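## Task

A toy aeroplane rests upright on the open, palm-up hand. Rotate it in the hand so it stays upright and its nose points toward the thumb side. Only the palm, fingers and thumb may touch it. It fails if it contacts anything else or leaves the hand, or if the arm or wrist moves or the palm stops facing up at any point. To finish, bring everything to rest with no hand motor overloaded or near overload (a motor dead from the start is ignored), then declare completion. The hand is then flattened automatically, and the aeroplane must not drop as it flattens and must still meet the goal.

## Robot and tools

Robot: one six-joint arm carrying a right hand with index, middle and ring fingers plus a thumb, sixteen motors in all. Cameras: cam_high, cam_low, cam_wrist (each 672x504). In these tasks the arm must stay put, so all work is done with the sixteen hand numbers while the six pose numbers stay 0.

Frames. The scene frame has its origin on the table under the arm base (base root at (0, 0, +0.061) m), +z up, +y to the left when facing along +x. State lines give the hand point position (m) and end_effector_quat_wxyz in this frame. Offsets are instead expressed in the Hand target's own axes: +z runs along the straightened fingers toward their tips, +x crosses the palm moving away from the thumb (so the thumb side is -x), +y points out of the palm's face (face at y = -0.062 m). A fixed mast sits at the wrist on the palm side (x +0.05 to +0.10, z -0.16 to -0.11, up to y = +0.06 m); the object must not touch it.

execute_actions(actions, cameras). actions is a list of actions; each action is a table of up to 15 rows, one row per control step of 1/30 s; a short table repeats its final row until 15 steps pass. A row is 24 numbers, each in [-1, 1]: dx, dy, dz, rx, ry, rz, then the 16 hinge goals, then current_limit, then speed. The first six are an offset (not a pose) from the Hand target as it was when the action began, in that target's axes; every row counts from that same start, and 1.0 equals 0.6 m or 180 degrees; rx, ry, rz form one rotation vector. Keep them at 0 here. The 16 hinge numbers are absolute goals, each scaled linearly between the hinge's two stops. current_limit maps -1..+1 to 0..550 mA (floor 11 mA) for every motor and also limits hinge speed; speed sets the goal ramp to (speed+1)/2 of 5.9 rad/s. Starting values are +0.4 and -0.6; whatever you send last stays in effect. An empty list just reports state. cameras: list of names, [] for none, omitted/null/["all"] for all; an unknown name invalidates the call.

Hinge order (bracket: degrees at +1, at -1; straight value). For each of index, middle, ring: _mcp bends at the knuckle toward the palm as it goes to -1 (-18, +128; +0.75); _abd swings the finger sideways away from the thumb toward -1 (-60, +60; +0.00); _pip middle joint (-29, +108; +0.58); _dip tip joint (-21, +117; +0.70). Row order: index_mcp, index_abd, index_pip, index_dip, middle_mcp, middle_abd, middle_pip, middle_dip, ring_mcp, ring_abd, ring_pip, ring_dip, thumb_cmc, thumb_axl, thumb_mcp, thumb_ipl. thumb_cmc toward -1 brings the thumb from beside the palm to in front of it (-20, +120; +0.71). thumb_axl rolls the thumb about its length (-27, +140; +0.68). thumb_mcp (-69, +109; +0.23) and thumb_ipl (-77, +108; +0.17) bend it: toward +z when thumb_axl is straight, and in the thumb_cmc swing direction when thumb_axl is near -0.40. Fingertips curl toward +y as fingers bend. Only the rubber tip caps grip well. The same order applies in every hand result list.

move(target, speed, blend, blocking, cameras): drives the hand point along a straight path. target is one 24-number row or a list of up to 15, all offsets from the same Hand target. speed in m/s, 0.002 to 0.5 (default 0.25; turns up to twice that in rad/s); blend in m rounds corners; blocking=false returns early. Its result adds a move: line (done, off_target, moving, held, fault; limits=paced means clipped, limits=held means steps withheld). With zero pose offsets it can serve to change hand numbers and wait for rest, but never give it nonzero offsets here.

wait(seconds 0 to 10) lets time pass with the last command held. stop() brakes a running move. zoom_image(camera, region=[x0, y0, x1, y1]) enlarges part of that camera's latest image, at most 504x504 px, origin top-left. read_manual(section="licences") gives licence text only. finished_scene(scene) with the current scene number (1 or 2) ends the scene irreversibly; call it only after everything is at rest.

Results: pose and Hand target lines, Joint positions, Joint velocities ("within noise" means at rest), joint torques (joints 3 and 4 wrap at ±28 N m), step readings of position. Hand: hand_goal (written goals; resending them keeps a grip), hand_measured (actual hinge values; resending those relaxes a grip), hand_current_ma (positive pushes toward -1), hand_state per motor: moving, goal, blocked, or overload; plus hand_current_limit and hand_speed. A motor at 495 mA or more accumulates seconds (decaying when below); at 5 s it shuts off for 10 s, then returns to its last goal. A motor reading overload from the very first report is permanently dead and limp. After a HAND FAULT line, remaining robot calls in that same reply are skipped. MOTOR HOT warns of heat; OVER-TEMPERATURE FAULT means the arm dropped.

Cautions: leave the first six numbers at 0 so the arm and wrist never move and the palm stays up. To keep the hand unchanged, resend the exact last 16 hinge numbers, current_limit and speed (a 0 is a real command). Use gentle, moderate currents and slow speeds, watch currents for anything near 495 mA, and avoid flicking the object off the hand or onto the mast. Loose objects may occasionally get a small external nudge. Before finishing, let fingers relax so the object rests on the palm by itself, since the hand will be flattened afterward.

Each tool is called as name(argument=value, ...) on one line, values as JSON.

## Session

Scene 1 is done. Now scene 2.

execute_actions(actions=[])

zoom_image(camera="cam_high", region=[330, 120, 440, 230])

zoom_image(camera="cam_low", region=[370, 110, 480, 200])

zoom_image(camera="cam_wrist", region=[84, 0, 588, 504])

Scene clock: 0.00 s.
end_effector_position=(+0.4960, +0.0188, +0.4740) hand_goal=(+0.754, +0.000, +0.576, +0.696, +0.754, +0.000, +0.576, +0.696, +0.754, +0.000, +0.576, +0.696, -0.104, +0.540, +0.162, +0.106) hand_measured=(+0.768, +0.000, +0.578, +0.696, +0.768, +0.000, +0.578, +0.696, +0.778, +0.000, +0.582, +0.696, -0.088, +0.544, +0.164, +0.108) hand_current_ma=(+28, +0, +2, +0, +30, +0, +1, +0, +54, +0, +9, +0, +30, +5, +3, +3) hand_state=(goal, goal, goal, goal, goal, goal, goal, goal, goal, goal, goal, goal, goal, goal, goal, goal) hand_current_limit=0.40 hand_speed=-0.60 end_effector_quat_wxyz=(+0.495, +0.484, +0.499, +0.522)
Joint positions: [0.101 1.113 0.622 0.524 0.061 0.017]
Joint velocities: within noise
Joint torques (N m): no reading
Heat: hottest elbow 41 °C.
Hand target: +0.4962, +0.0190, +0.4985; +0.506, +0.472, +0.486, +0.534
camera_calibration:
cam_wrist: T_world_to_cam=[[0.0634121, -0.790757, 0.608837, -0.260299], [-0.711422, -0.463662, -0.528107, 0.560151], [0.699899, -0.399651, -0.591963, 0.0628115], [0, 0, 0, 1]] pos_world=[0.371048, 0.0789898, 0.491482]

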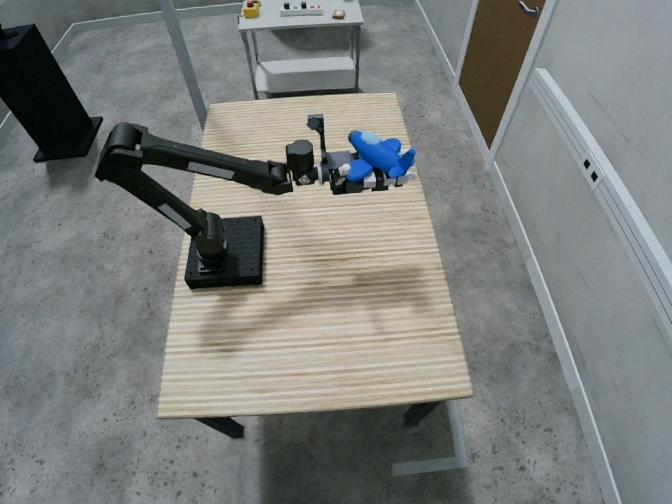

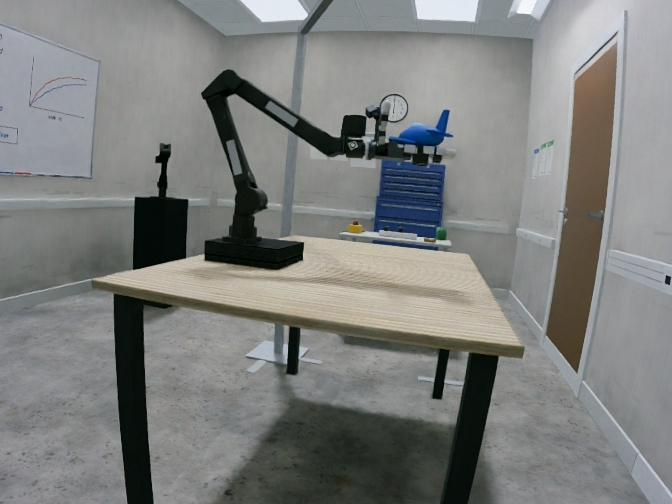

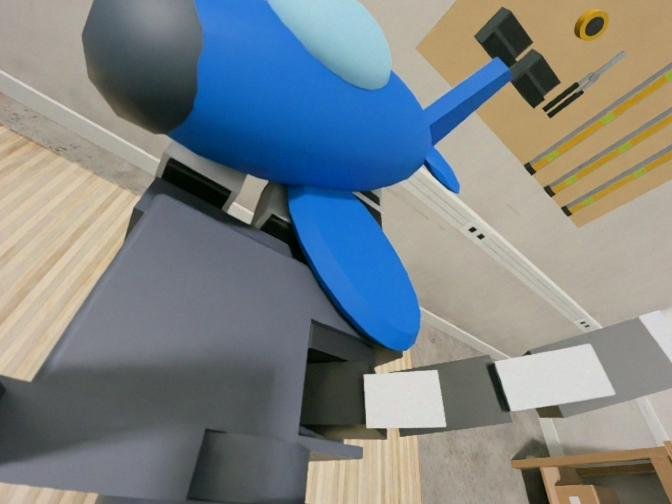

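Scaled by 4.582 from the camera's 672x504 image, which has a finer 960x720 frame.

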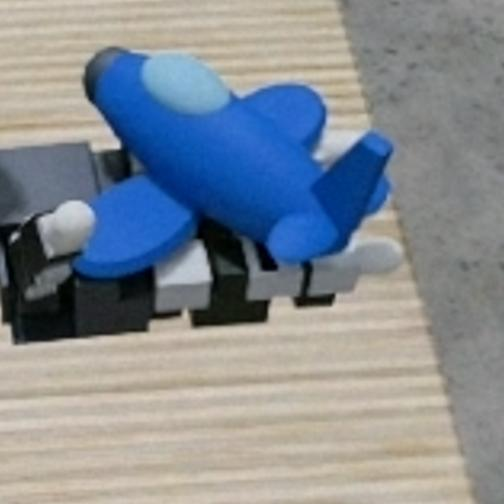

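Scaled by 4.582 from the camera's 672x504 image, which has a finer 960x720 frame.

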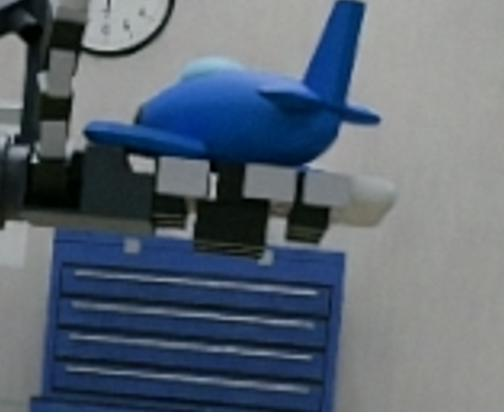

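Scaled by 1.000.

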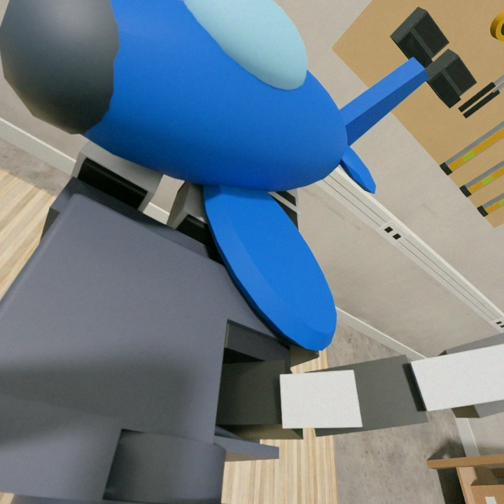

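zoom_image(camera="cam_high", region=[335, 120, 425, 190])

zoom_image(camera="cam_low", region=[385, 105, 465, 175])

zoom_image(camera="cam_wrist", region=[60, 0, 560, 370])

Scaled by 5.600 from the camera's 672x504 image, which has a finer 960x720 frame.

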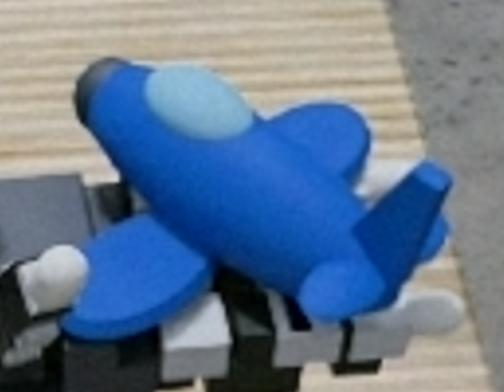

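Scaled by 6.300 from the camera's 672x504 image, which has a finer 960x720 frame.

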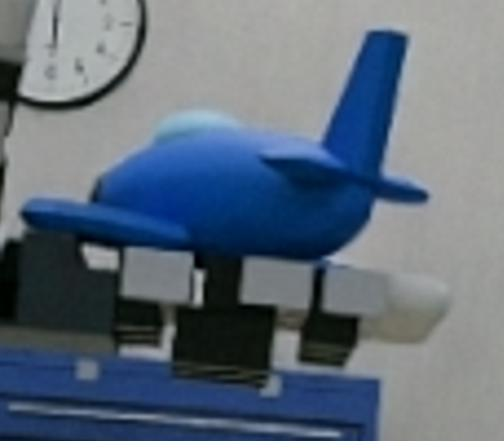

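Scaled by 1.008 from the camera's 672x504 image, which has a finer 960x720 frame.

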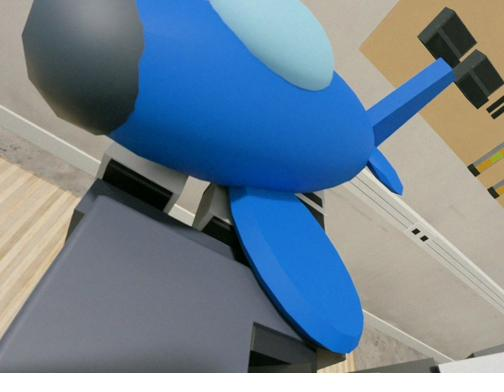

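execute_actions(actions=[[[0,0,0,0,0,0, 0.754,0.0,0.576,0.696, 0.754,0.0,0.576,0.696, 0.754,0.0,0.576,0.696, 0.0,0.60,0.20,0.14, 0.7,-0.93]],[[0,0,0,0,0,0, 0.754,0.0,0.576,0.696, 0.754,0.0,0.576,0.696, 0.754,0.0,0.576,0.696, 0.2,0.64,0.22,0.16, 0.7,-0.93]],[[0,0,0,0,0,0, 0.754,0.0,0.576,0.696, 0.754,0.0,0.576,0.696, 0.754,0.0,0.576,0.696, 0.4,0.677,0.23,0.17, 0.7,-0.93]],[[0,0,0,0,0,0, 0.754,0.0,0.576,0.696, 0.754,0.0,0.576,0.696, 0.754,0.0,0.576,0.696, 0.6,0.677,0.23,0.17, 0.7,-0.93]],[[0,0,0,0,0,0, 0.754,0.0,0.576,0.696, 0.754,0.0,0.576,0.696, 0.754,0.0,0.576,0.696, 0.71,0.677,0.23,0.17, 0.7,-0.93]],[[0,0,0,0,0,0, 0.754,0.0,0.576,0.696, 0.754,0.0,0.576,0.696, 0.754,0.0,0.576,0.696, 0.71,0.677,0.23,0.17, 0.7,-0.93]]], cameras=["cam_low","cam_wrist","cam_high"])

zoom_image(camera="cam_high", region=[335, 120, 425, 190])

zoom_image(camera="cam_low", region=[385, 105, 465, 175])

Scene clock: 37.40 s.
end_effector_position=(+0.4960, +0.0188, +0.4740) hand_goal=(+0.754, +0.000, +0.576, +0.696, +0.754, +0.000, +0.576, +0.696, +0.754, +0.000, +0.576, +0.696, +0.710, +0.678, +0.230, +0.170) hand_measured=(+0.768, +0.000, +0.578, +0.696, +0.768, +0.000, +0.578, +0.696, +0.778, +0.000, +0.582, +0.696, +0.720, +0.676, +0.228, +0.168) hand_current_ma=(+28, +0, +2, +0, +30, +0, +1, +0, +54, +0, +9, +0, +17, -4, -3, -3) hand_state=(goal, goal, goal, goal, goal, goal, goal, goal, blocked, goal, goal, goal, goal, goal, goal, goal) hand_current_limit=0.70 hand_speed=-0.93 end_effector_quat_wxyz=(+0.495, +0.484, +0.499, +0.522)
Joint positions: [0.101 1.113 0.622 0.524 0.061 0.017]
Joint velocities: within noise
Joint torques (N m): [-0.67 -9.11 12.83 3.33 0.04 -0.13]
Heat: hottest elbow 49 °C.
Hand target: +0.4962, +0.0190, +0.4985; +0.506, +0.472, +0.486, +0.534
Off the commanded pose: 0.025 m, 3 deg.
Step readings (end_effector_position):
0: (+0.4960, +0.0188, +0.4740)
1: (+0.4960, +0.0188, +0.4740)
2: (+0.4960, +0.0188, +0.4740)
4: (+0.4960, +0.0188, +0.4740)
8: (+0.4960, +0.0188, +0.4740)
15: (+0.4960, +0.0188, +0.4740)
16: (+0.4960, +0.0188, +0.4740)
17: (+0.4960, +0.0188, +0.4740)
19: (+0.4960, +0.0188, +0.4740)
23: (+0.4960, +0.0188, +0.4740)
30: (+0.4960, +0.0188, +0.4740)
31: (+0.4960, +0.0188, +0.4740)
32: (+0.4960, +0.0188, +0.4740)
34: (+0.4960, +0.0188, +0.4740)
38: (+0.4960, +0.0188, +0.4740)
45: (+0.4960, +0.0188, +0.4740)
46: (+0.4960, +0.0188, +0.4740)
47: (+0.4960, +0.0188, +0.4740)
49: (+0.4960, +0.0188, +0.4740)
53: (+0.4960, +0.0188, +0.4740)
60: (+0.4960, +0.0188, +0.4740)
61: (+0.4960, +0.0188, +0.4740)
62: (+0.4960, +0.0188, +0.4740)
64: (+0.4960, +0.0188, +0.4740)
68: (+0.4960, +0.0188, +0.4740)
75: (+0.4960, +0.0188, +0.4740)
76: (+0.4960, +0.0188, +0.4740)
77: (+0.4960, +0.0188, +0.4740)
79: (+0.4960, +0.0188, +0.4740)
83: (+0.4960, +0.0188, +0.4740)
90: (+0.4960, +0.0188, +0.4740)
camera_calibration:
cam_wrist: T_world_to_cam=[[0.0634121, -0.790757, 0.608837, -0.260299], [-0.711422, -0.463662, -0.528107, 0.560151], [0.699899, -0.399651, -0.591963, 0.0628115], [0, 0, 0, 1]] pos_world=[0.371048, 0.0789898, 0.491482]

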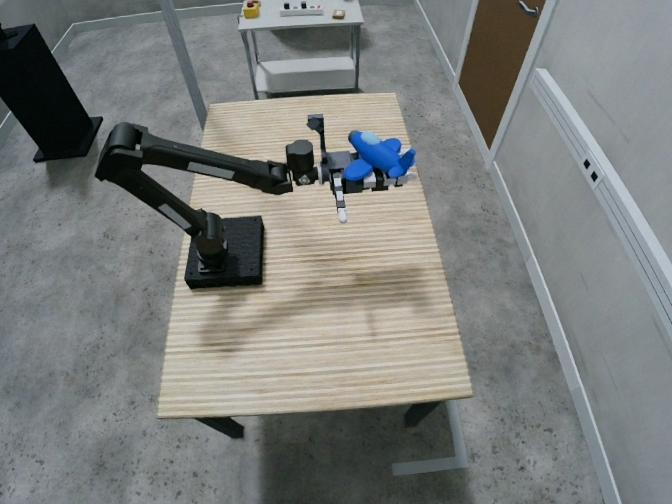

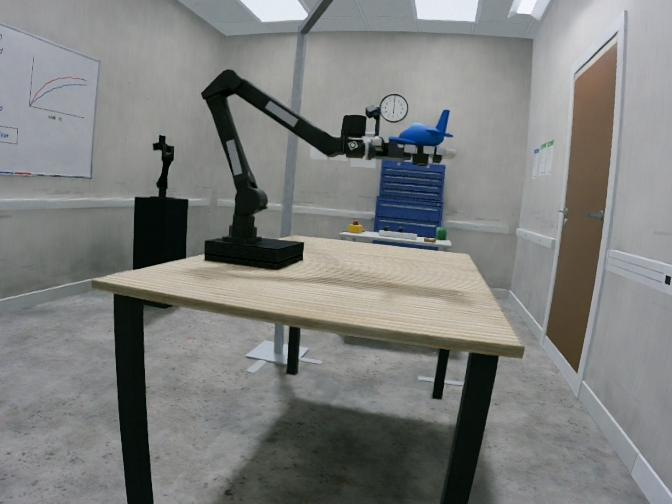

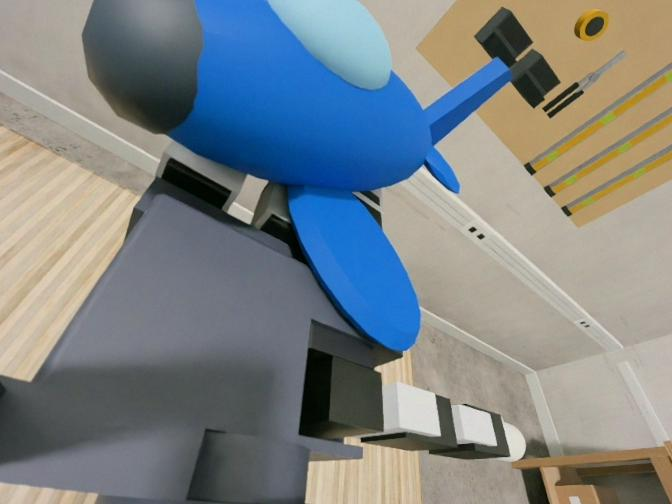

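Scaled by 5.600 from the camera's 672x504 image, which has a finer 960x720 frame.

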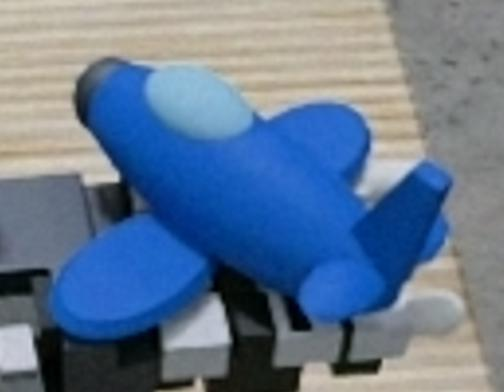

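Scaled by 6.300 from the camera's 672x504 image, which has a finer 960x720 frame.

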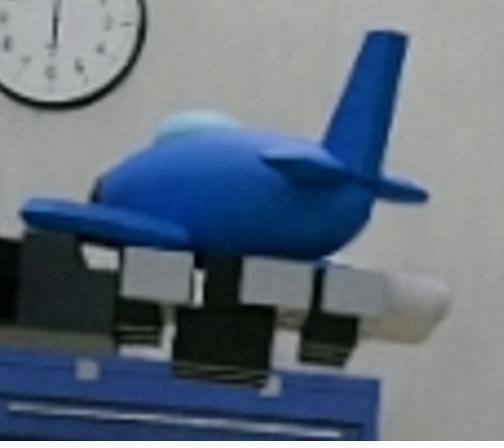

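execute_actions(actions=[[[0,0,0,0,0,0, 0.754,0.0,0.54,0.696, 0.754,0.0,0.54,0.696, 0.754,0.0,0.54,0.696, 0.71,0.677,0.23,0.17, 0.7,-0.95]],[[0,0,0,0,0,0, 0.754,0.0,0.51,0.696, 0.754,0.0,0.51,0.696, 0.754,0.0,0.51,0.696, 0.71,0.677,0.23,0.17, 0.7,-0.95]]], cameras=["cam_low","cam_wrist","cam_high"])

zoom_image(camera="cam_high", region=[335, 120, 425, 190])

zoom_image(camera="cam_low", region=[385, 105, 465, 175])

Scene clock: 51.90 s.
end_effector_position=(+0.4960, +0.0188, +0.4740) hand_goal=(+0.754, +0.000, +0.510, +0.696, +0.754, +0.000, +0.510, +0.696, +0.754, +0.000, +0.510, +0.696, +0.710, +0.678, +0.230, +0.170) hand_measured=(+0.768, +0.000, +0.520, +0.696, +0.768, +0.000, +0.518, +0.696, +0.778, +0.000, +0.530, +0.696, +0.720, +0.676, +0.228, +0.168) hand_current_ma=(+28, +0, +16, +0, +30, +0, +13, +0, +55, +0, +44, +0, +17, -4, -3, -3) hand_state=(goal, goal, goal, goal, goal, goal, goal, goal, blocked, goal, blocked, goal, goal, goal, goal, goal) hand_current_limit=0.70 hand_speed=-0.95 end_effector_quat_wxyz=(+0.495, +0.484, +0.499, +0.522)
Joint positions: [0.101 1.113 0.622 0.524 0.061 0.017]
Joint velocities: within noise
Joint torques (N m): [-0.56 -9.11 12.79 3.28 0.06 -0.12]
Heat: hottest elbow 51 °C.
Hand target: +0.4962, +0.0190, +0.4985; +0.506, +0.472, +0.486, +0.534
Off the commanded pose: 0.025 m, 3 deg.
Step readings (end_effector_position):
0: (+0.4960, +0.0188, +0.4740)
1: (+0.4960, +0.0188, +0.4740)
2: (+0.4960, +0.0188, +0.4740)
4: (+0.4960, +0.0188, +0.4740)
8: (+0.4960, +0.0188, +0.4740)
15: (+0.4960, +0.0188, +0.4740)
16: (+0.4960, +0.0188, +0.4740)
17: (+0.4960, +0.0188, +0.4740)
19: (+0.4960, +0.0188, +0.4740)
23: (+0.4960, +0.0188, +0.4740)
30: (+0.4960, +0.0188, +0.4740)
camera_calibration:
cam_wrist: T_world_to_cam=[[0.0634121, -0.790757, 0.608837, -0.260299], [-0.711422, -0.463662, -0.528107, 0.560151], [0.699899, -0.399651, -0.591963, 0.0628115], [0, 0, 0, 1]] pos_world=[0.371048, 0.0789898, 0.491482]

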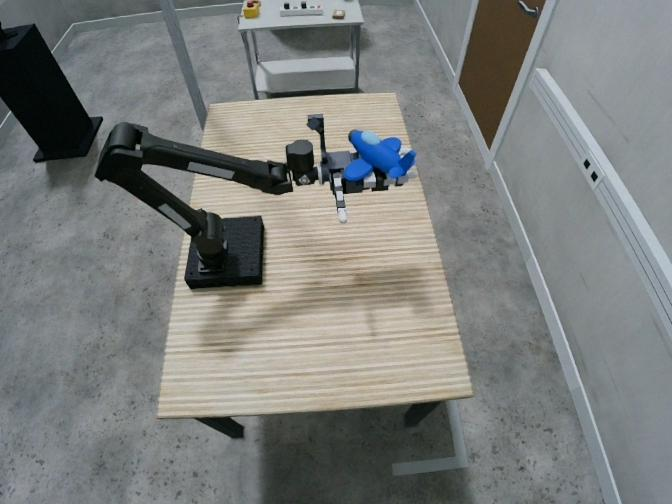

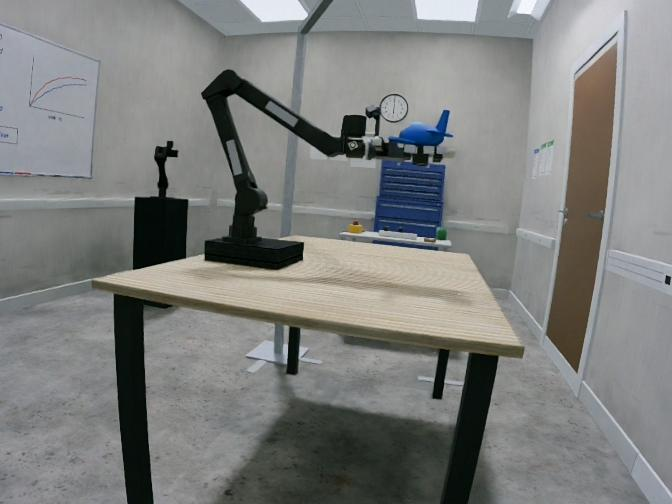

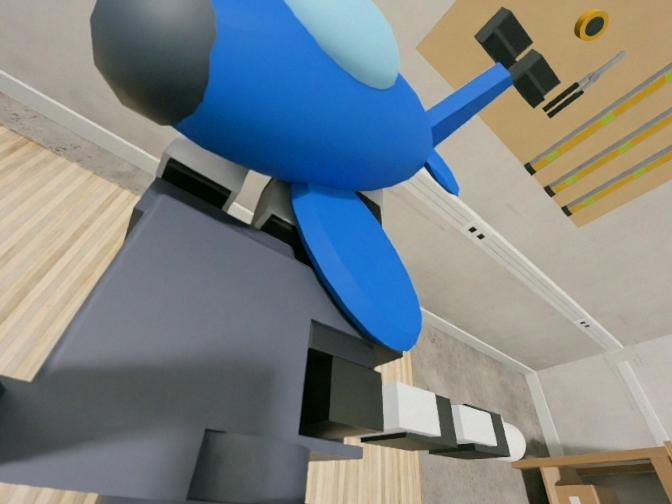

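Scaled by 5.600 from the camera's 672x504 image, which has a finer 960x720 frame.

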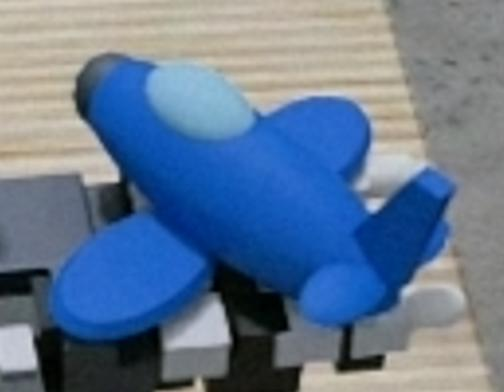

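Scaled by 6.300 from the camera's 672x504 image, which has a finer 960x720 frame.

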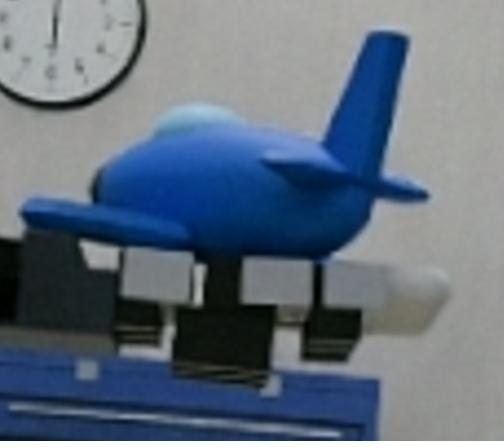

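execute_actions(actions=[[[0,0,0,0,0,0, 0.754,-0.05,0.51,0.696, 0.754,-0.05,0.51,0.696, 0.754,-0.05,0.51,0.696, 0.71,0.677,0.23,0.17, 0.7,-0.95]],[[0,0,0,0,0,0, 0.754,-0.10,0.51,0.696, 0.754,-0.10,0.51,0.696, 0.754,-0.10,0.51,0.696, 0.71,0.677,0.23,0.17, 0.7,-0.95]],[[0,0,0,0,0,0, 0.754,-0.15,0.51,0.696, 0.754,-0.15,0.51,0.696, 0.754,-0.15,0.51,0.696, 0.71,0.677,0.23,0.17, 0.7,-0.95]]], cameras=["cam_low","cam_wrist","cam_high"])

zoom_image(camera="cam_high", region=[335, 120, 425, 190])

zoom_image(camera="cam_low", region=[385, 105, 465, 175])

Scene clock: 71.57 s.
end_effector_position=(+0.4960, +0.0188, +0.4740) hand_goal=(+0.754, -0.150, +0.510, +0.696, +0.754, -0.150, +0.510, +0.696, +0.754, -0.150, +0.510, +0.696, +0.710, +0.678, +0.230, +0.170) hand_measured=(+0.768, -0.146, +0.520, +0.696, +0.768, -0.146, +0.518, +0.696, +0.778, -0.144, +0.530, +0.696, +0.720, +0.676, +0.228, +0.168) hand_current_ma=(+28, +4, +16, +0, +30, +4, +13, +0, +55, +7, +40, +0, +17, -4, -3, -3) hand_state=(goal, goal, goal, goal, goal, goal, goal, goal, blocked, goal, goal, goal, goal, goal, goal, goal) hand_current_limit=0.70 hand_speed=-0.95 end_effector_quat_wxyz=(+0.495, +0.484, +0.499, +0.522)
Joint positions: [0.101 1.113 0.622 0.524 0.061 0.017]
Joint velocities: within noise
Joint torques (N m): [-0.79 -9 12.83 3.33 0.04 -0.11]
Heat: hottest elbow 52 °C.
Hand target: +0.4962, +0.0190, +0.4985; +0.506, +0.472, +0.486, +0.534
Off the commanded pose: 0.025 m, 3 deg.
Step readings (end_effector_position):
0: (+0.4960, +0.0188, +0.4740)
1: (+0.4960, +0.0188, +0.4740)
2: (+0.4960, +0.0188, +0.4740)
4: (+0.4960, +0.0188, +0.4740)
8: (+0.4960, +0.0188, +0.4740)
15: (+0.4960, +0.0188, +0.4740)
16: (+0.4960, +0.0188, +0.4740)
17: (+0.4960, +0.0188, +0.4740)
19: (+0.4960, +0.0188, +0.4740)
23: (+0.4960, +0.0188, +0.4740)
30: (+0.4960, +0.0188, +0.4740)
31: (+0.4960, +0.0188, +0.4740)
32: (+0.4960, +0.0188, +0.4740)
34: (+0.4960, +0.0188, +0.4740)
38: (+0.4960, +0.0188, +0.4740)
45: (+0.4960, +0.0188, +0.4740)
camera_calibration:
cam_wrist: T_world_to_cam=[[0.0634121, -0.790757, 0.608837, -0.260299], [-0.711422, -0.463662, -0.528107, 0.560151], [0.699899, -0.399651, -0.591963, 0.0628115], [0, 0, 0, 1]] pos_world=[0.371048, 0.0789898, 0.491482]

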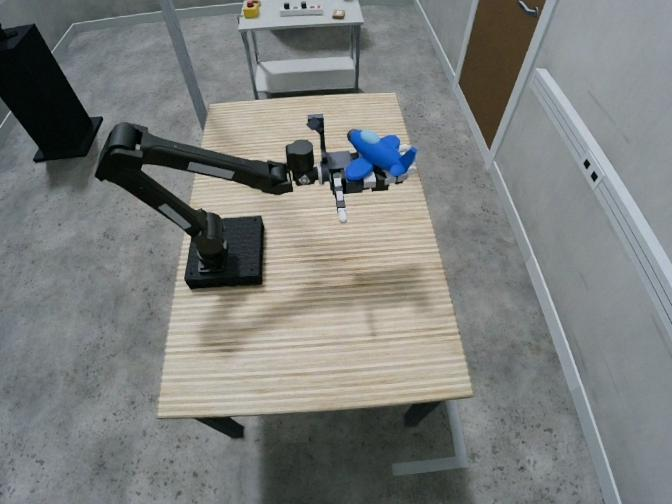

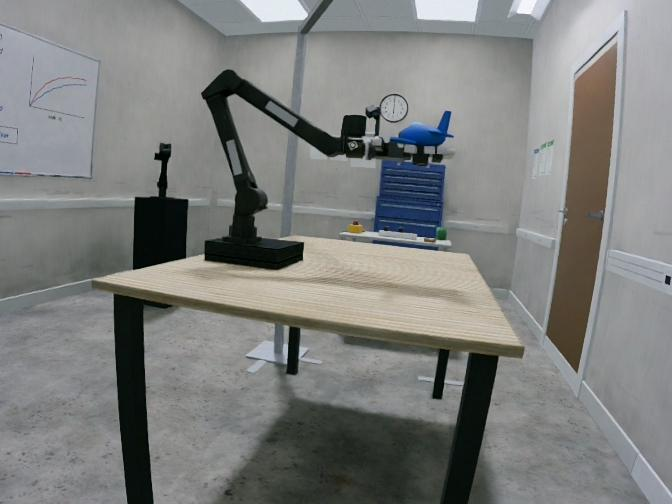

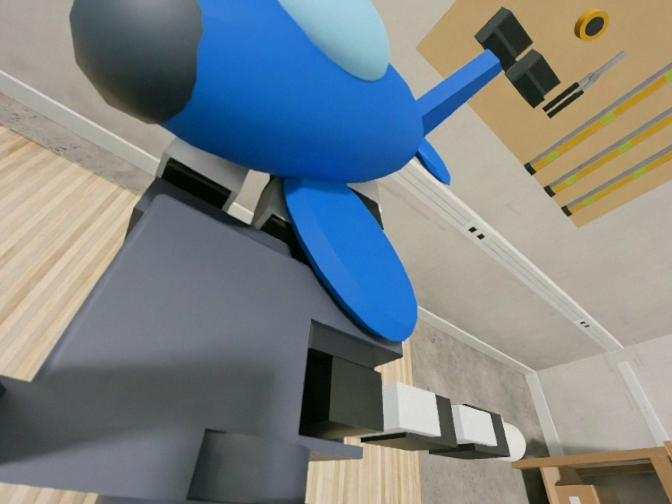

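Scaled by 5.600 from the camera's 672x504 image, which has a finer 960x720 frame.

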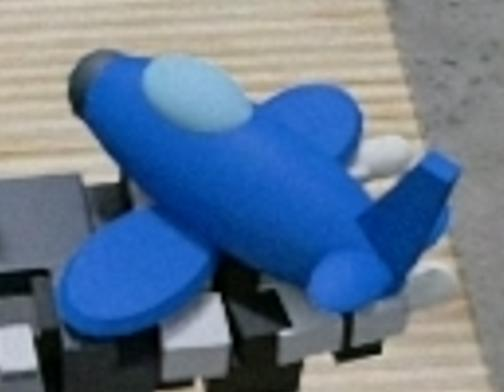

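Scaled by 6.300 from the camera's 672x504 image, which has a finer 960x720 frame.

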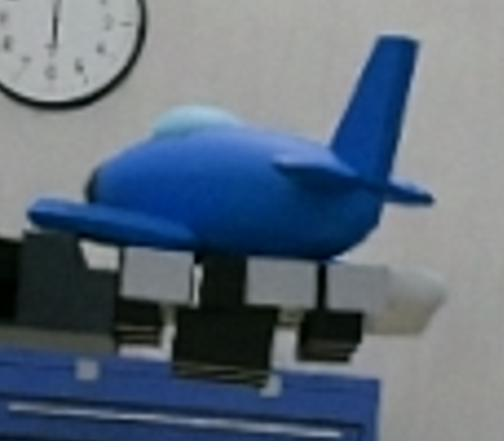

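execute_actions(actions=[[[0,0,0,0,0,0, 0.754,-0.20,0.51,0.696, 0.754,-0.20,0.51,0.696, 0.754,-0.20,0.51,0.696, 0.71,0.677,0.23,0.17, 0.7,-0.95]],[[0,0,0,0,0,0, 0.754,-0.25,0.51,0.696, 0.754,-0.25,0.51,0.696, 0.754,-0.25,0.51,0.696, 0.71,0.677,0.23,0.17, 0.7,-0.95]],[[0,0,0,0,0,0, 0.754,-0.30,0.51,0.696, 0.754,-0.30,0.51,0.696, 0.754,-0.30,0.51,0.696, 0.71,0.677,0.23,0.17, 0.7,-0.95]],[[0,0,0,0,0,0, 0.754,-0.35,0.51,0.696, 0.754,-0.35,0.51,0.696, 0.754,-0.35,0.51,0.696, 0.71,0.677,0.23,0.17, 0.7,-0.95]]], cameras=["cam_low","cam_wrist","cam_high"])

zoom_image(camera="cam_high", region=[335, 120, 425, 190])

zoom_image(camera="cam_low", region=[385, 105, 465, 175])

Scene clock: 88.37 s.
end_effector_position=(+0.4960, +0.0188, +0.4740) hand_goal=(+0.754, -0.350, +0.510, +0.696, +0.754, -0.350, +0.510, +0.696, +0.754, -0.350, +0.510, +0.696, +0.710, +0.678, +0.230, +0.170) hand_measured=(+0.768, -0.346, +0.520, +0.696, +0.768, -0.346, +0.518, +0.696, +0.778, -0.344, +0.530, +0.696, +0.720, +0.676, +0.228, +0.168) hand_current_ma=(+28, +4, +16, +0, +30, +3, +13, +0, +55, +6, +39, +0, +17, -4, -3, -3) hand_state=(goal, goal, goal, goal, goal, goal, goal, goal, blocked, goal, goal, goal, goal, goal, goal, goal) hand_current_limit=0.70 hand_speed=-0.95 end_effector_quat_wxyz=(+0.495, +0.484, +0.499, +0.522)
Joint positions: [0.101 1.113 0.622 0.524 0.061 0.017]
Joint velocities: within noise
Joint torques (N m): [-0.56 -9.17 12.83 3.34 0.05 -0.09]
Heat: hottest elbow 53 °C.
Hand target: +0.4962, +0.0190, +0.4985; +0.506, +0.472, +0.486, +0.534
Off the commanded pose: 0.025 m, 3 deg.
Step readings (end_effector_position):
0: (+0.4960, +0.0188, +0.4740)
1: (+0.4960, +0.0188, +0.4740)
2: (+0.4960, +0.0188, +0.4740)
4: (+0.4960, +0.0188, +0.4740)
8: (+0.4960, +0.0188, +0.4740)
15: (+0.4960, +0.0188, +0.4740)
16: (+0.4960, +0.0188, +0.4740)
17: (+0.4960, +0.0188, +0.4740)
19: (+0.4960, +0.0188, +0.4740)
23: (+0.4960, +0.0188, +0.4740)
30: (+0.4960, +0.0188, +0.4740)
31: (+0.4960, +0.0188, +0.4740)
32: (+0.4960, +0.0188, +0.4740)
34: (+0.4960, +0.0188, +0.4740)
38: (+0.4960, +0.0188, +0.4740)
45: (+0.4960, +0.0188, +0.4740)
46: (+0.4960, +0.0188, +0.4740)
47: (+0.4960, +0.0188, +0.4740)
49: (+0.4960, +0.0188, +0.4740)
53: (+0.4960, +0.0188, +0.4740)
60: (+0.4960, +0.0188, +0.4740)
camera_calibration:
cam_wrist: T_world_to_cam=[[0.0634121, -0.790757, 0.608837, -0.260299], [-0.711422, -0.463662, -0.528107, 0.560151], [0.699899, -0.399651, -0.591963, 0.0628115], [0, 0, 0, 1]] pos_world=[0.371048, 0.0789898, 0.491482]

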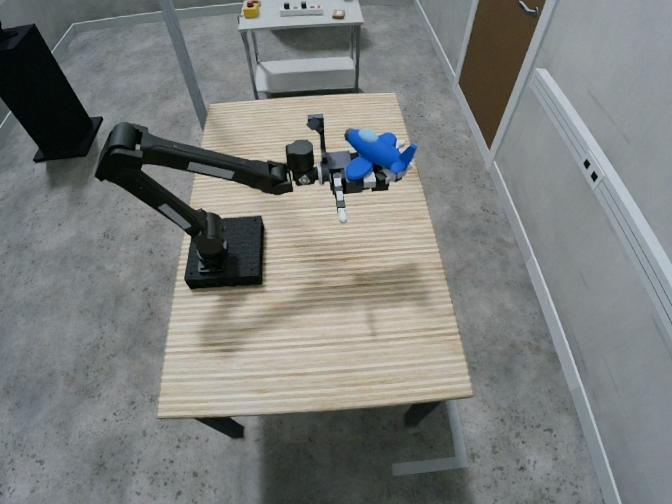

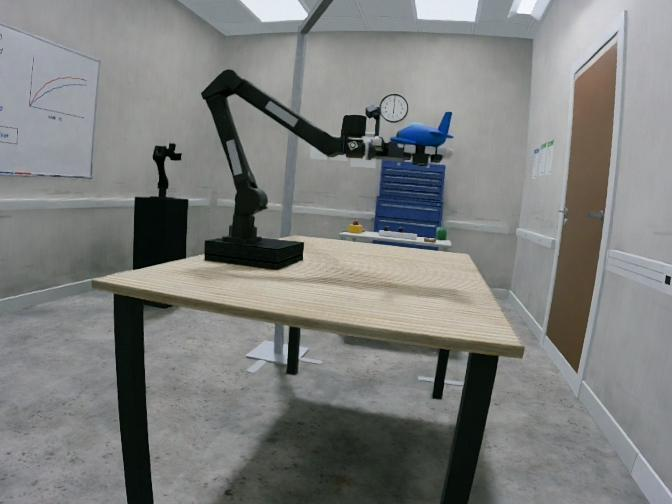

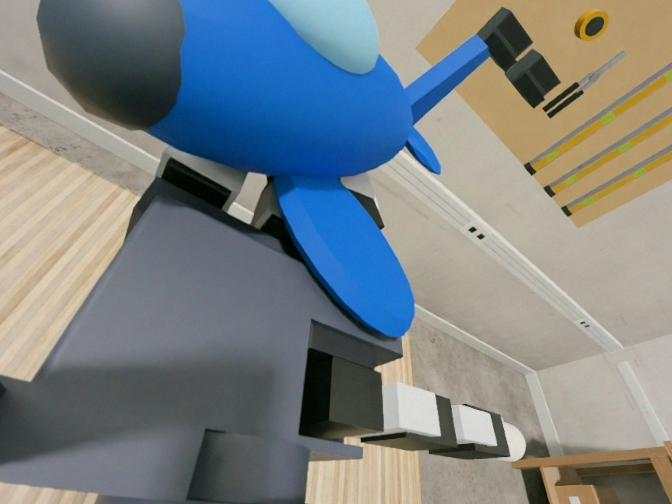

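Scaled by 5.600 from the camera's 672x504 image, which has a finer 960x720 frame.

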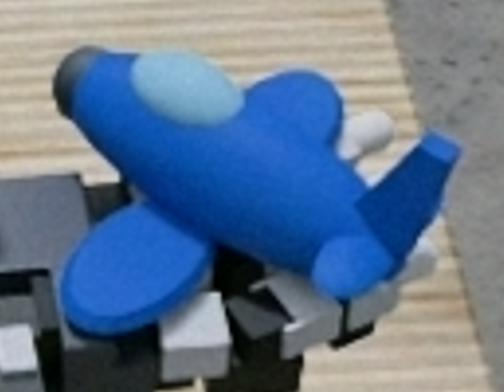

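Scaled by 6.300 from the camera's 672x504 image, which has a finer 960x720 frame.

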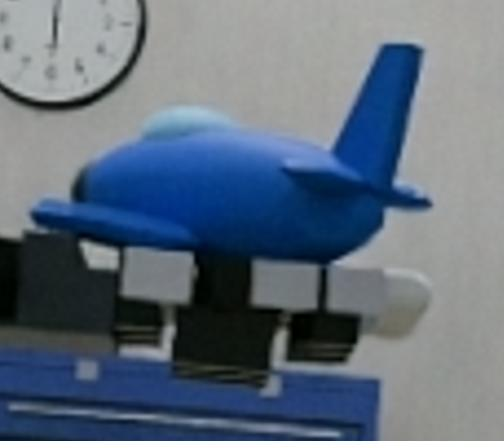

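execute_actions(actions=[[[0,0,0,0,0,0, 0.754,-0.35,0.58,0.696, 0.754,-0.35,0.58,0.696, 0.754,-0.35,0.54,0.696, 0.71,0.677,0.23,0.17, 0.7,-0.95]],[[0,0,0,0,0,0, 0.754,-0.35,0.65,0.696, 0.754,-0.35,0.65,0.696, 0.754,-0.35,0.60,0.696, 0.71,0.677,0.23,0.17, 0.7,-0.95]],[[0,0,0,0,0,0, 0.754,-0.35,0.72,0.696, 0.754,-0.35,0.72,0.696, 0.754,-0.35,0.66,0.696, 0.71,0.677,0.23,0.17, 0.7,-0.95]],[[0,0,0,0,0,0, 0.754,-0.35,0.72,0.696, 0.754,-0.35,0.72,0.696, 0.754,-0.35,0.72,0.696, 0.71,0.677,0.23,0.17, 0.7,-0.95]]], cameras=["cam_low","cam_wrist","cam_high"])

zoom_image(camera="cam_high", region=[335, 120, 425, 190])

zoom_image(camera="cam_low", region=[385, 105, 465, 175])

Scene clock: 146.40 s.
end_effector_position=(+0.4960, +0.0188, +0.4740) hand_goal=(+0.754, -0.350, +0.720, +0.696, +0.754, -0.350, +0.720, +0.696, +0.754, -0.350, +0.720, +0.696, +0.710, +0.678, +0.230, +0.170) hand_measured=(+0.768, -0.346, +0.720, +0.696, +0.772, -0.346, +0.720, +0.696, +0.778, -0.346, +0.720, +0.696, +0.720, +0.676, +0.228, +0.168) hand_current_ma=(+28, +4, +0, +0, +36, +3, +0, +0, +55, +3, +0, +0, +17, -4, -3, -3) hand_state=(goal, goal, goal, goal, goal, goal, goal, goal, blocked, goal, goal, goal, goal, goal, goal, goal) hand_current_limit=0.70 hand_speed=-0.95 end_effector_quat_wxyz=(+0.495, +0.484, +0.499, +0.522)
Joint positions: [0.101 1.113 0.622 0.524 0.061 0.017]
Joint velocities: within noise
Joint torques (N m): [-0.5 -9.05 12.81 3.3 0.05 -0.1]
Heat: hottest elbow 55 °C.
Hand target: +0.4962, +0.0190, +0.4985; +0.506, +0.472, +0.486, +0.534
Off the commanded pose: 0.025 m, 3 deg.
Step readings (end_effector_position):
0: (+0.4960, +0.0188, +0.4740)
1: (+0.4960, +0.0188, +0.4740)
2: (+0.4960, +0.0188, +0.4740)
4: (+0.4960, +0.0188, +0.4740)
8: (+0.4960, +0.0188, +0.4740)
15: (+0.4960, +0.0188, +0.4740)
16: (+0.4960, +0.0188, +0.4740)
17: (+0.4960, +0.0188, +0.4740)
19: (+0.4960, +0.0188, +0.4740)
23: (+0.4960, +0.0188, +0.4740)
30: (+0.4960, +0.0188, +0.4740)
31: (+0.4960, +0.0188, +0.4740)
32: (+0.4960, +0.0188, +0.4740)
34: (+0.4960, +0.0188, +0.4740)
38: (+0.4960, +0.0188, +0.4740)
45: (+0.4960, +0.0188, +0.4740)
46: (+0.4960, +0.0188, +0.4740)
47: (+0.4960, +0.0188, +0.4740)
49: (+0.4960, +0.0188, +0.4740)
53: (+0.4960, +0.0188, +0.4740)
60: (+0.4960, +0.0188, +0.4740)
camera_calibration:
cam_wrist: T_world_to_cam=[[0.0634121, -0.790757, 0.608837, -0.260299], [-0.711422, -0.463662, -0.528107, 0.560151], [0.699899, -0.399651, -0.591963, 0.0628115], [0, 0, 0, 1]] pos_world=[0.371048, 0.0789898, 0.491482]

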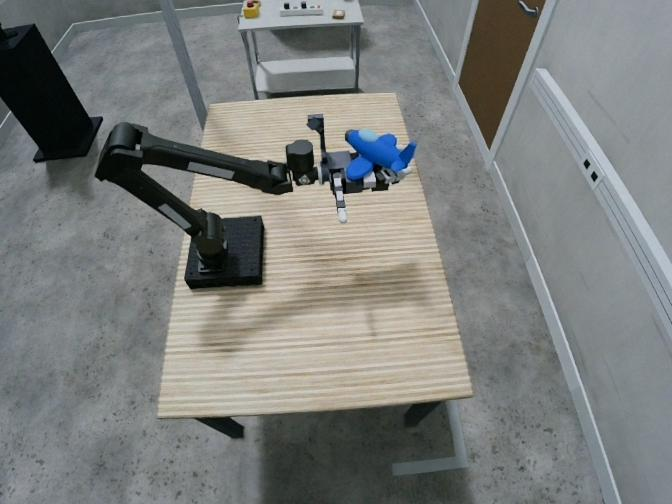

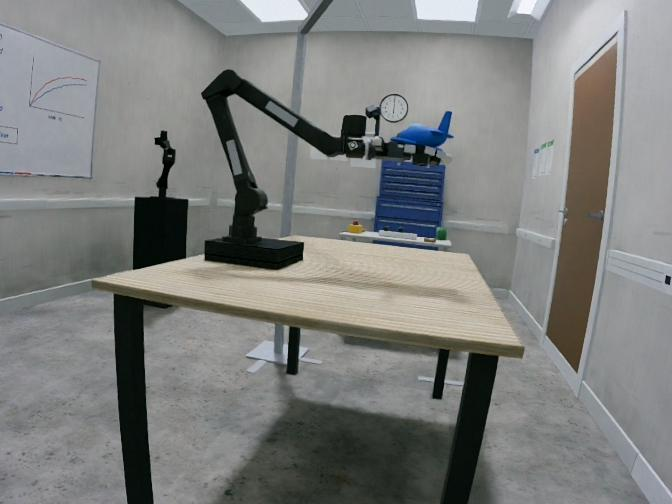

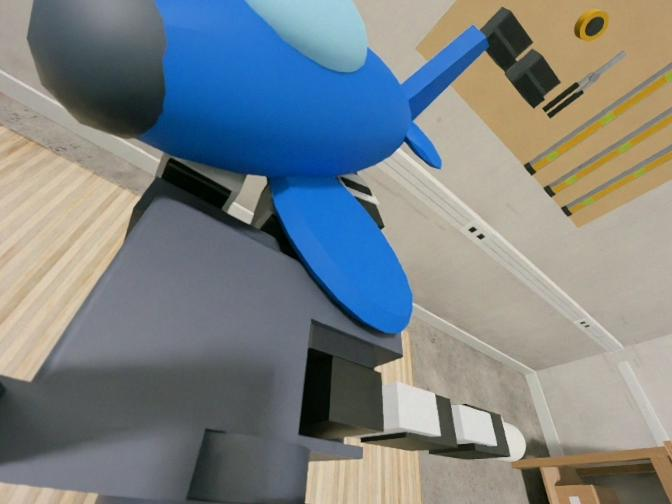

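Scaled by 5.600 from the camera's 672x504 image, which has a finer 960x720 frame.

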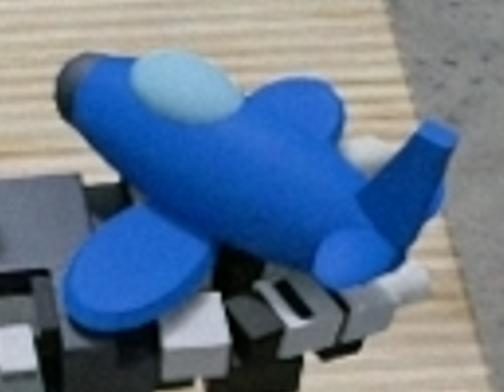

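Scaled by 6.300 from the camera's 672x504 image, which has a finer 960x720 frame.

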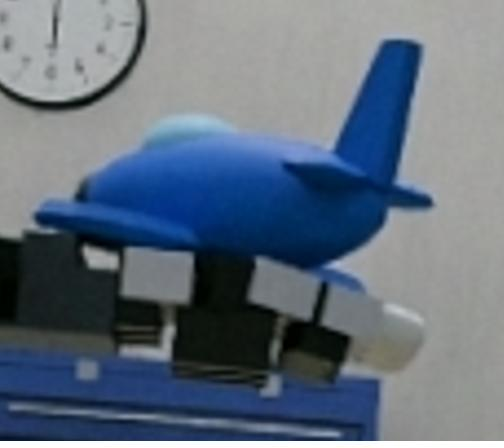

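execute_actions(actions=[[[0,0,0,0,0,0, 0.754,-0.25,0.72,0.696, 0.754,-0.25,0.72,0.696, 0.754,-0.25,0.72,0.696, 0.71,0.677,0.23,0.17, 0.7,-0.93]],[[0,0,0,0,0,0, 0.754,-0.15,0.72,0.696, 0.754,-0.15,0.72,0.696, 0.754,-0.15,0.72,0.696, 0.71,0.677,0.23,0.17, 0.7,-0.93]],[[0,0,0,0,0,0, 0.754,-0.05,0.72,0.696, 0.754,-0.05,0.72,0.696, 0.754,-0.05,0.72,0.696, 0.71,0.677,0.23,0.17, 0.7,-0.93]],[[0,0,0,0,0,0, 0.754,0.05,0.72,0.696, 0.754,0.05,0.72,0.696, 0.754,0.05,0.72,0.696, 0.71,0.677,0.23,0.17, 0.7,-0.93]],[[0,0,0,0,0,0, 0.754,0.15,0.72,0.696, 0.754,0.15,0.72,0.696, 0.754,0.15,0.72,0.696, 0.71,0.677,0.23,0.17, 0.7,-0.93]]], cameras=["cam_low","cam_wrist","cam_high"])

zoom_image(camera="cam_high", region=[335, 120, 425, 190])

zoom_image(camera="cam_low", region=[385, 105, 465, 175])

Scene clock: 161.93 s.
end_effector_position=(+0.4960, +0.0188, +0.4740) hand_goal=(+0.754, +0.150, +0.720, +0.696, +0.754, +0.150, +0.720, +0.696, +0.754, +0.150, +0.720, +0.696, +0.710, +0.678, +0.230, +0.170) hand_measured=(+0.768, +0.146, +0.720, +0.696, +0.774, +0.146, +0.720, +0.696, +0.778, +0.146, +0.720, +0.696, +0.720, +0.676, +0.228, +0.168) hand_current_ma=(+28, -3, +0, +0, +47, -3, +0, +0, +55, -3, +0, +0, +17, -4, -3, -3) hand_state=(goal, goal, goal, goal, blocked, goal, goal, goal, blocked, goal, goal, goal, goal, goal, goal, goal) hand_current_limit=0.70 hand_speed=-0.93 end_effector_quat_wxyz=(+0.495, +0.484, +0.499, +0.522)
Joint positions: [0.101 1.113 0.622 0.524 0.061 0.017]
Joint velocities: within noise
Joint torques (N m): [-0.62 -9.17 12.82 3.3 0.05 -0.15]
Heat: hottest elbow 56 °C.
Hand target: +0.4962, +0.0190, +0.4985; +0.506, +0.472, +0.486, +0.534
Off the commanded pose: 0.025 m, 3 deg.
Step readings (end_effector_position):
0: (+0.4960, +0.0188, +0.4740)
1: (+0.4960, +0.0188, +0.4740)
2: (+0.4960, +0.0188, +0.4740)
4: (+0.4960, +0.0188, +0.4740)
8: (+0.4960, +0.0188, +0.4740)
15: (+0.4960, +0.0188, +0.4740)
16: (+0.4960, +0.0188, +0.4740)
17: (+0.4960, +0.0188, +0.4740)
19: (+0.4960, +0.0188, +0.4740)
23: (+0.4960, +0.0188, +0.4740)
30: (+0.4960, +0.0188, +0.4740)
31: (+0.4960, +0.0188, +0.4740)
32: (+0.4960, +0.0188, +0.4740)
34: (+0.4960, +0.0188, +0.4740)
38: (+0.4960, +0.0188, +0.4740)
45: (+0.4960, +0.0188, +0.4740)
46: (+0.4960, +0.0188, +0.4740)
47: (+0.4960, +0.0188, +0.4740)
49: (+0.4960, +0.0188, +0.4740)
53: (+0.4960, +0.0188, +0.4740)
60: (+0.4960, +0.0188, +0.4740)
61: (+0.4960, +0.0188, +0.4740)
62: (+0.4960, +0.0188, +0.4740)
64: (+0.4960, +0.0188, +0.4740)
68: (+0.4960, +0.0188, +0.4740)
75: (+0.4960, +0.0188, +0.4740)
camera_calibration:
cam_wrist: T_world_to_cam=[[0.0634121, -0.790757, 0.608837, -0.260299], [-0.711422, -0.463662, -0.528107, 0.560151], [0.699899, -0.399651, -0.591963, 0.0628115], [0, 0, 0, 1]] pos_world=[0.371048, 0.0789898, 0.491482]

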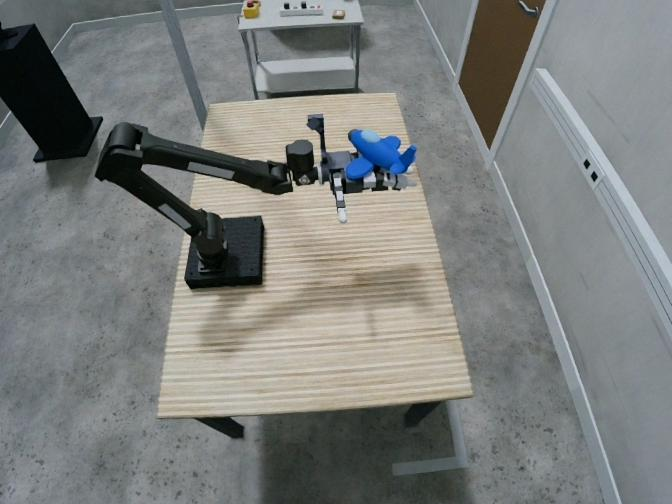

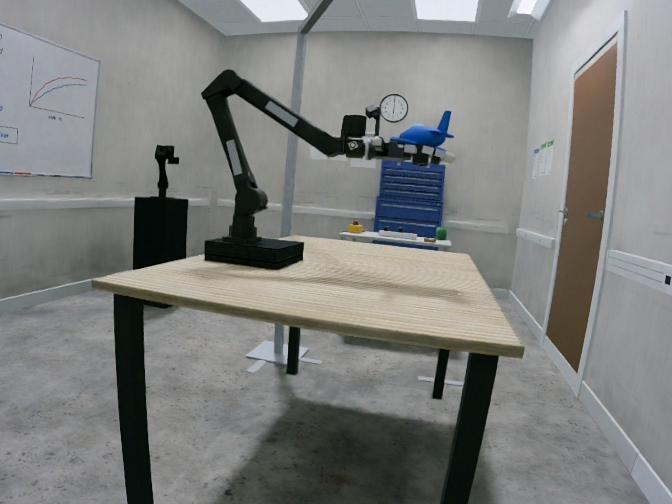

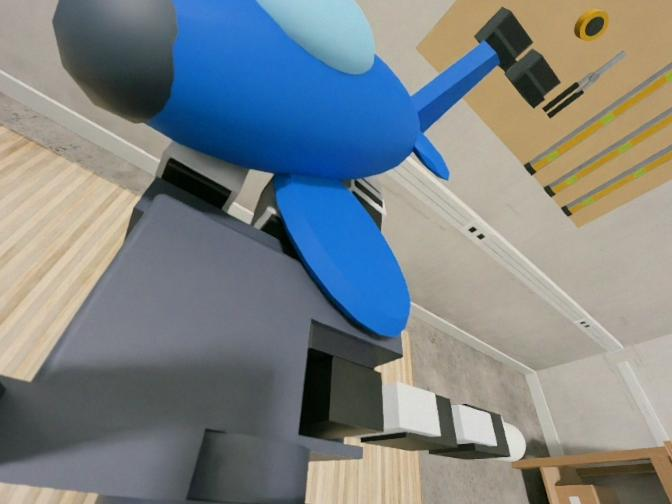

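Scaled by 5.600 from the camera's 672x504 image, which has a finer 960x720 frame.

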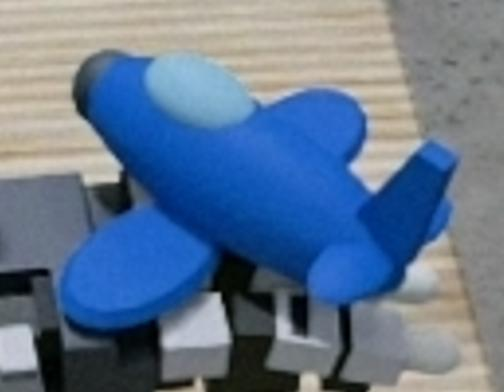

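Scaled by 6.300 from the camera's 672x504 image, which has a finer 960x720 frame.

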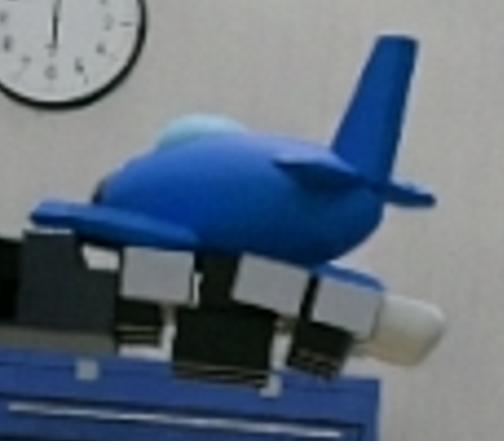

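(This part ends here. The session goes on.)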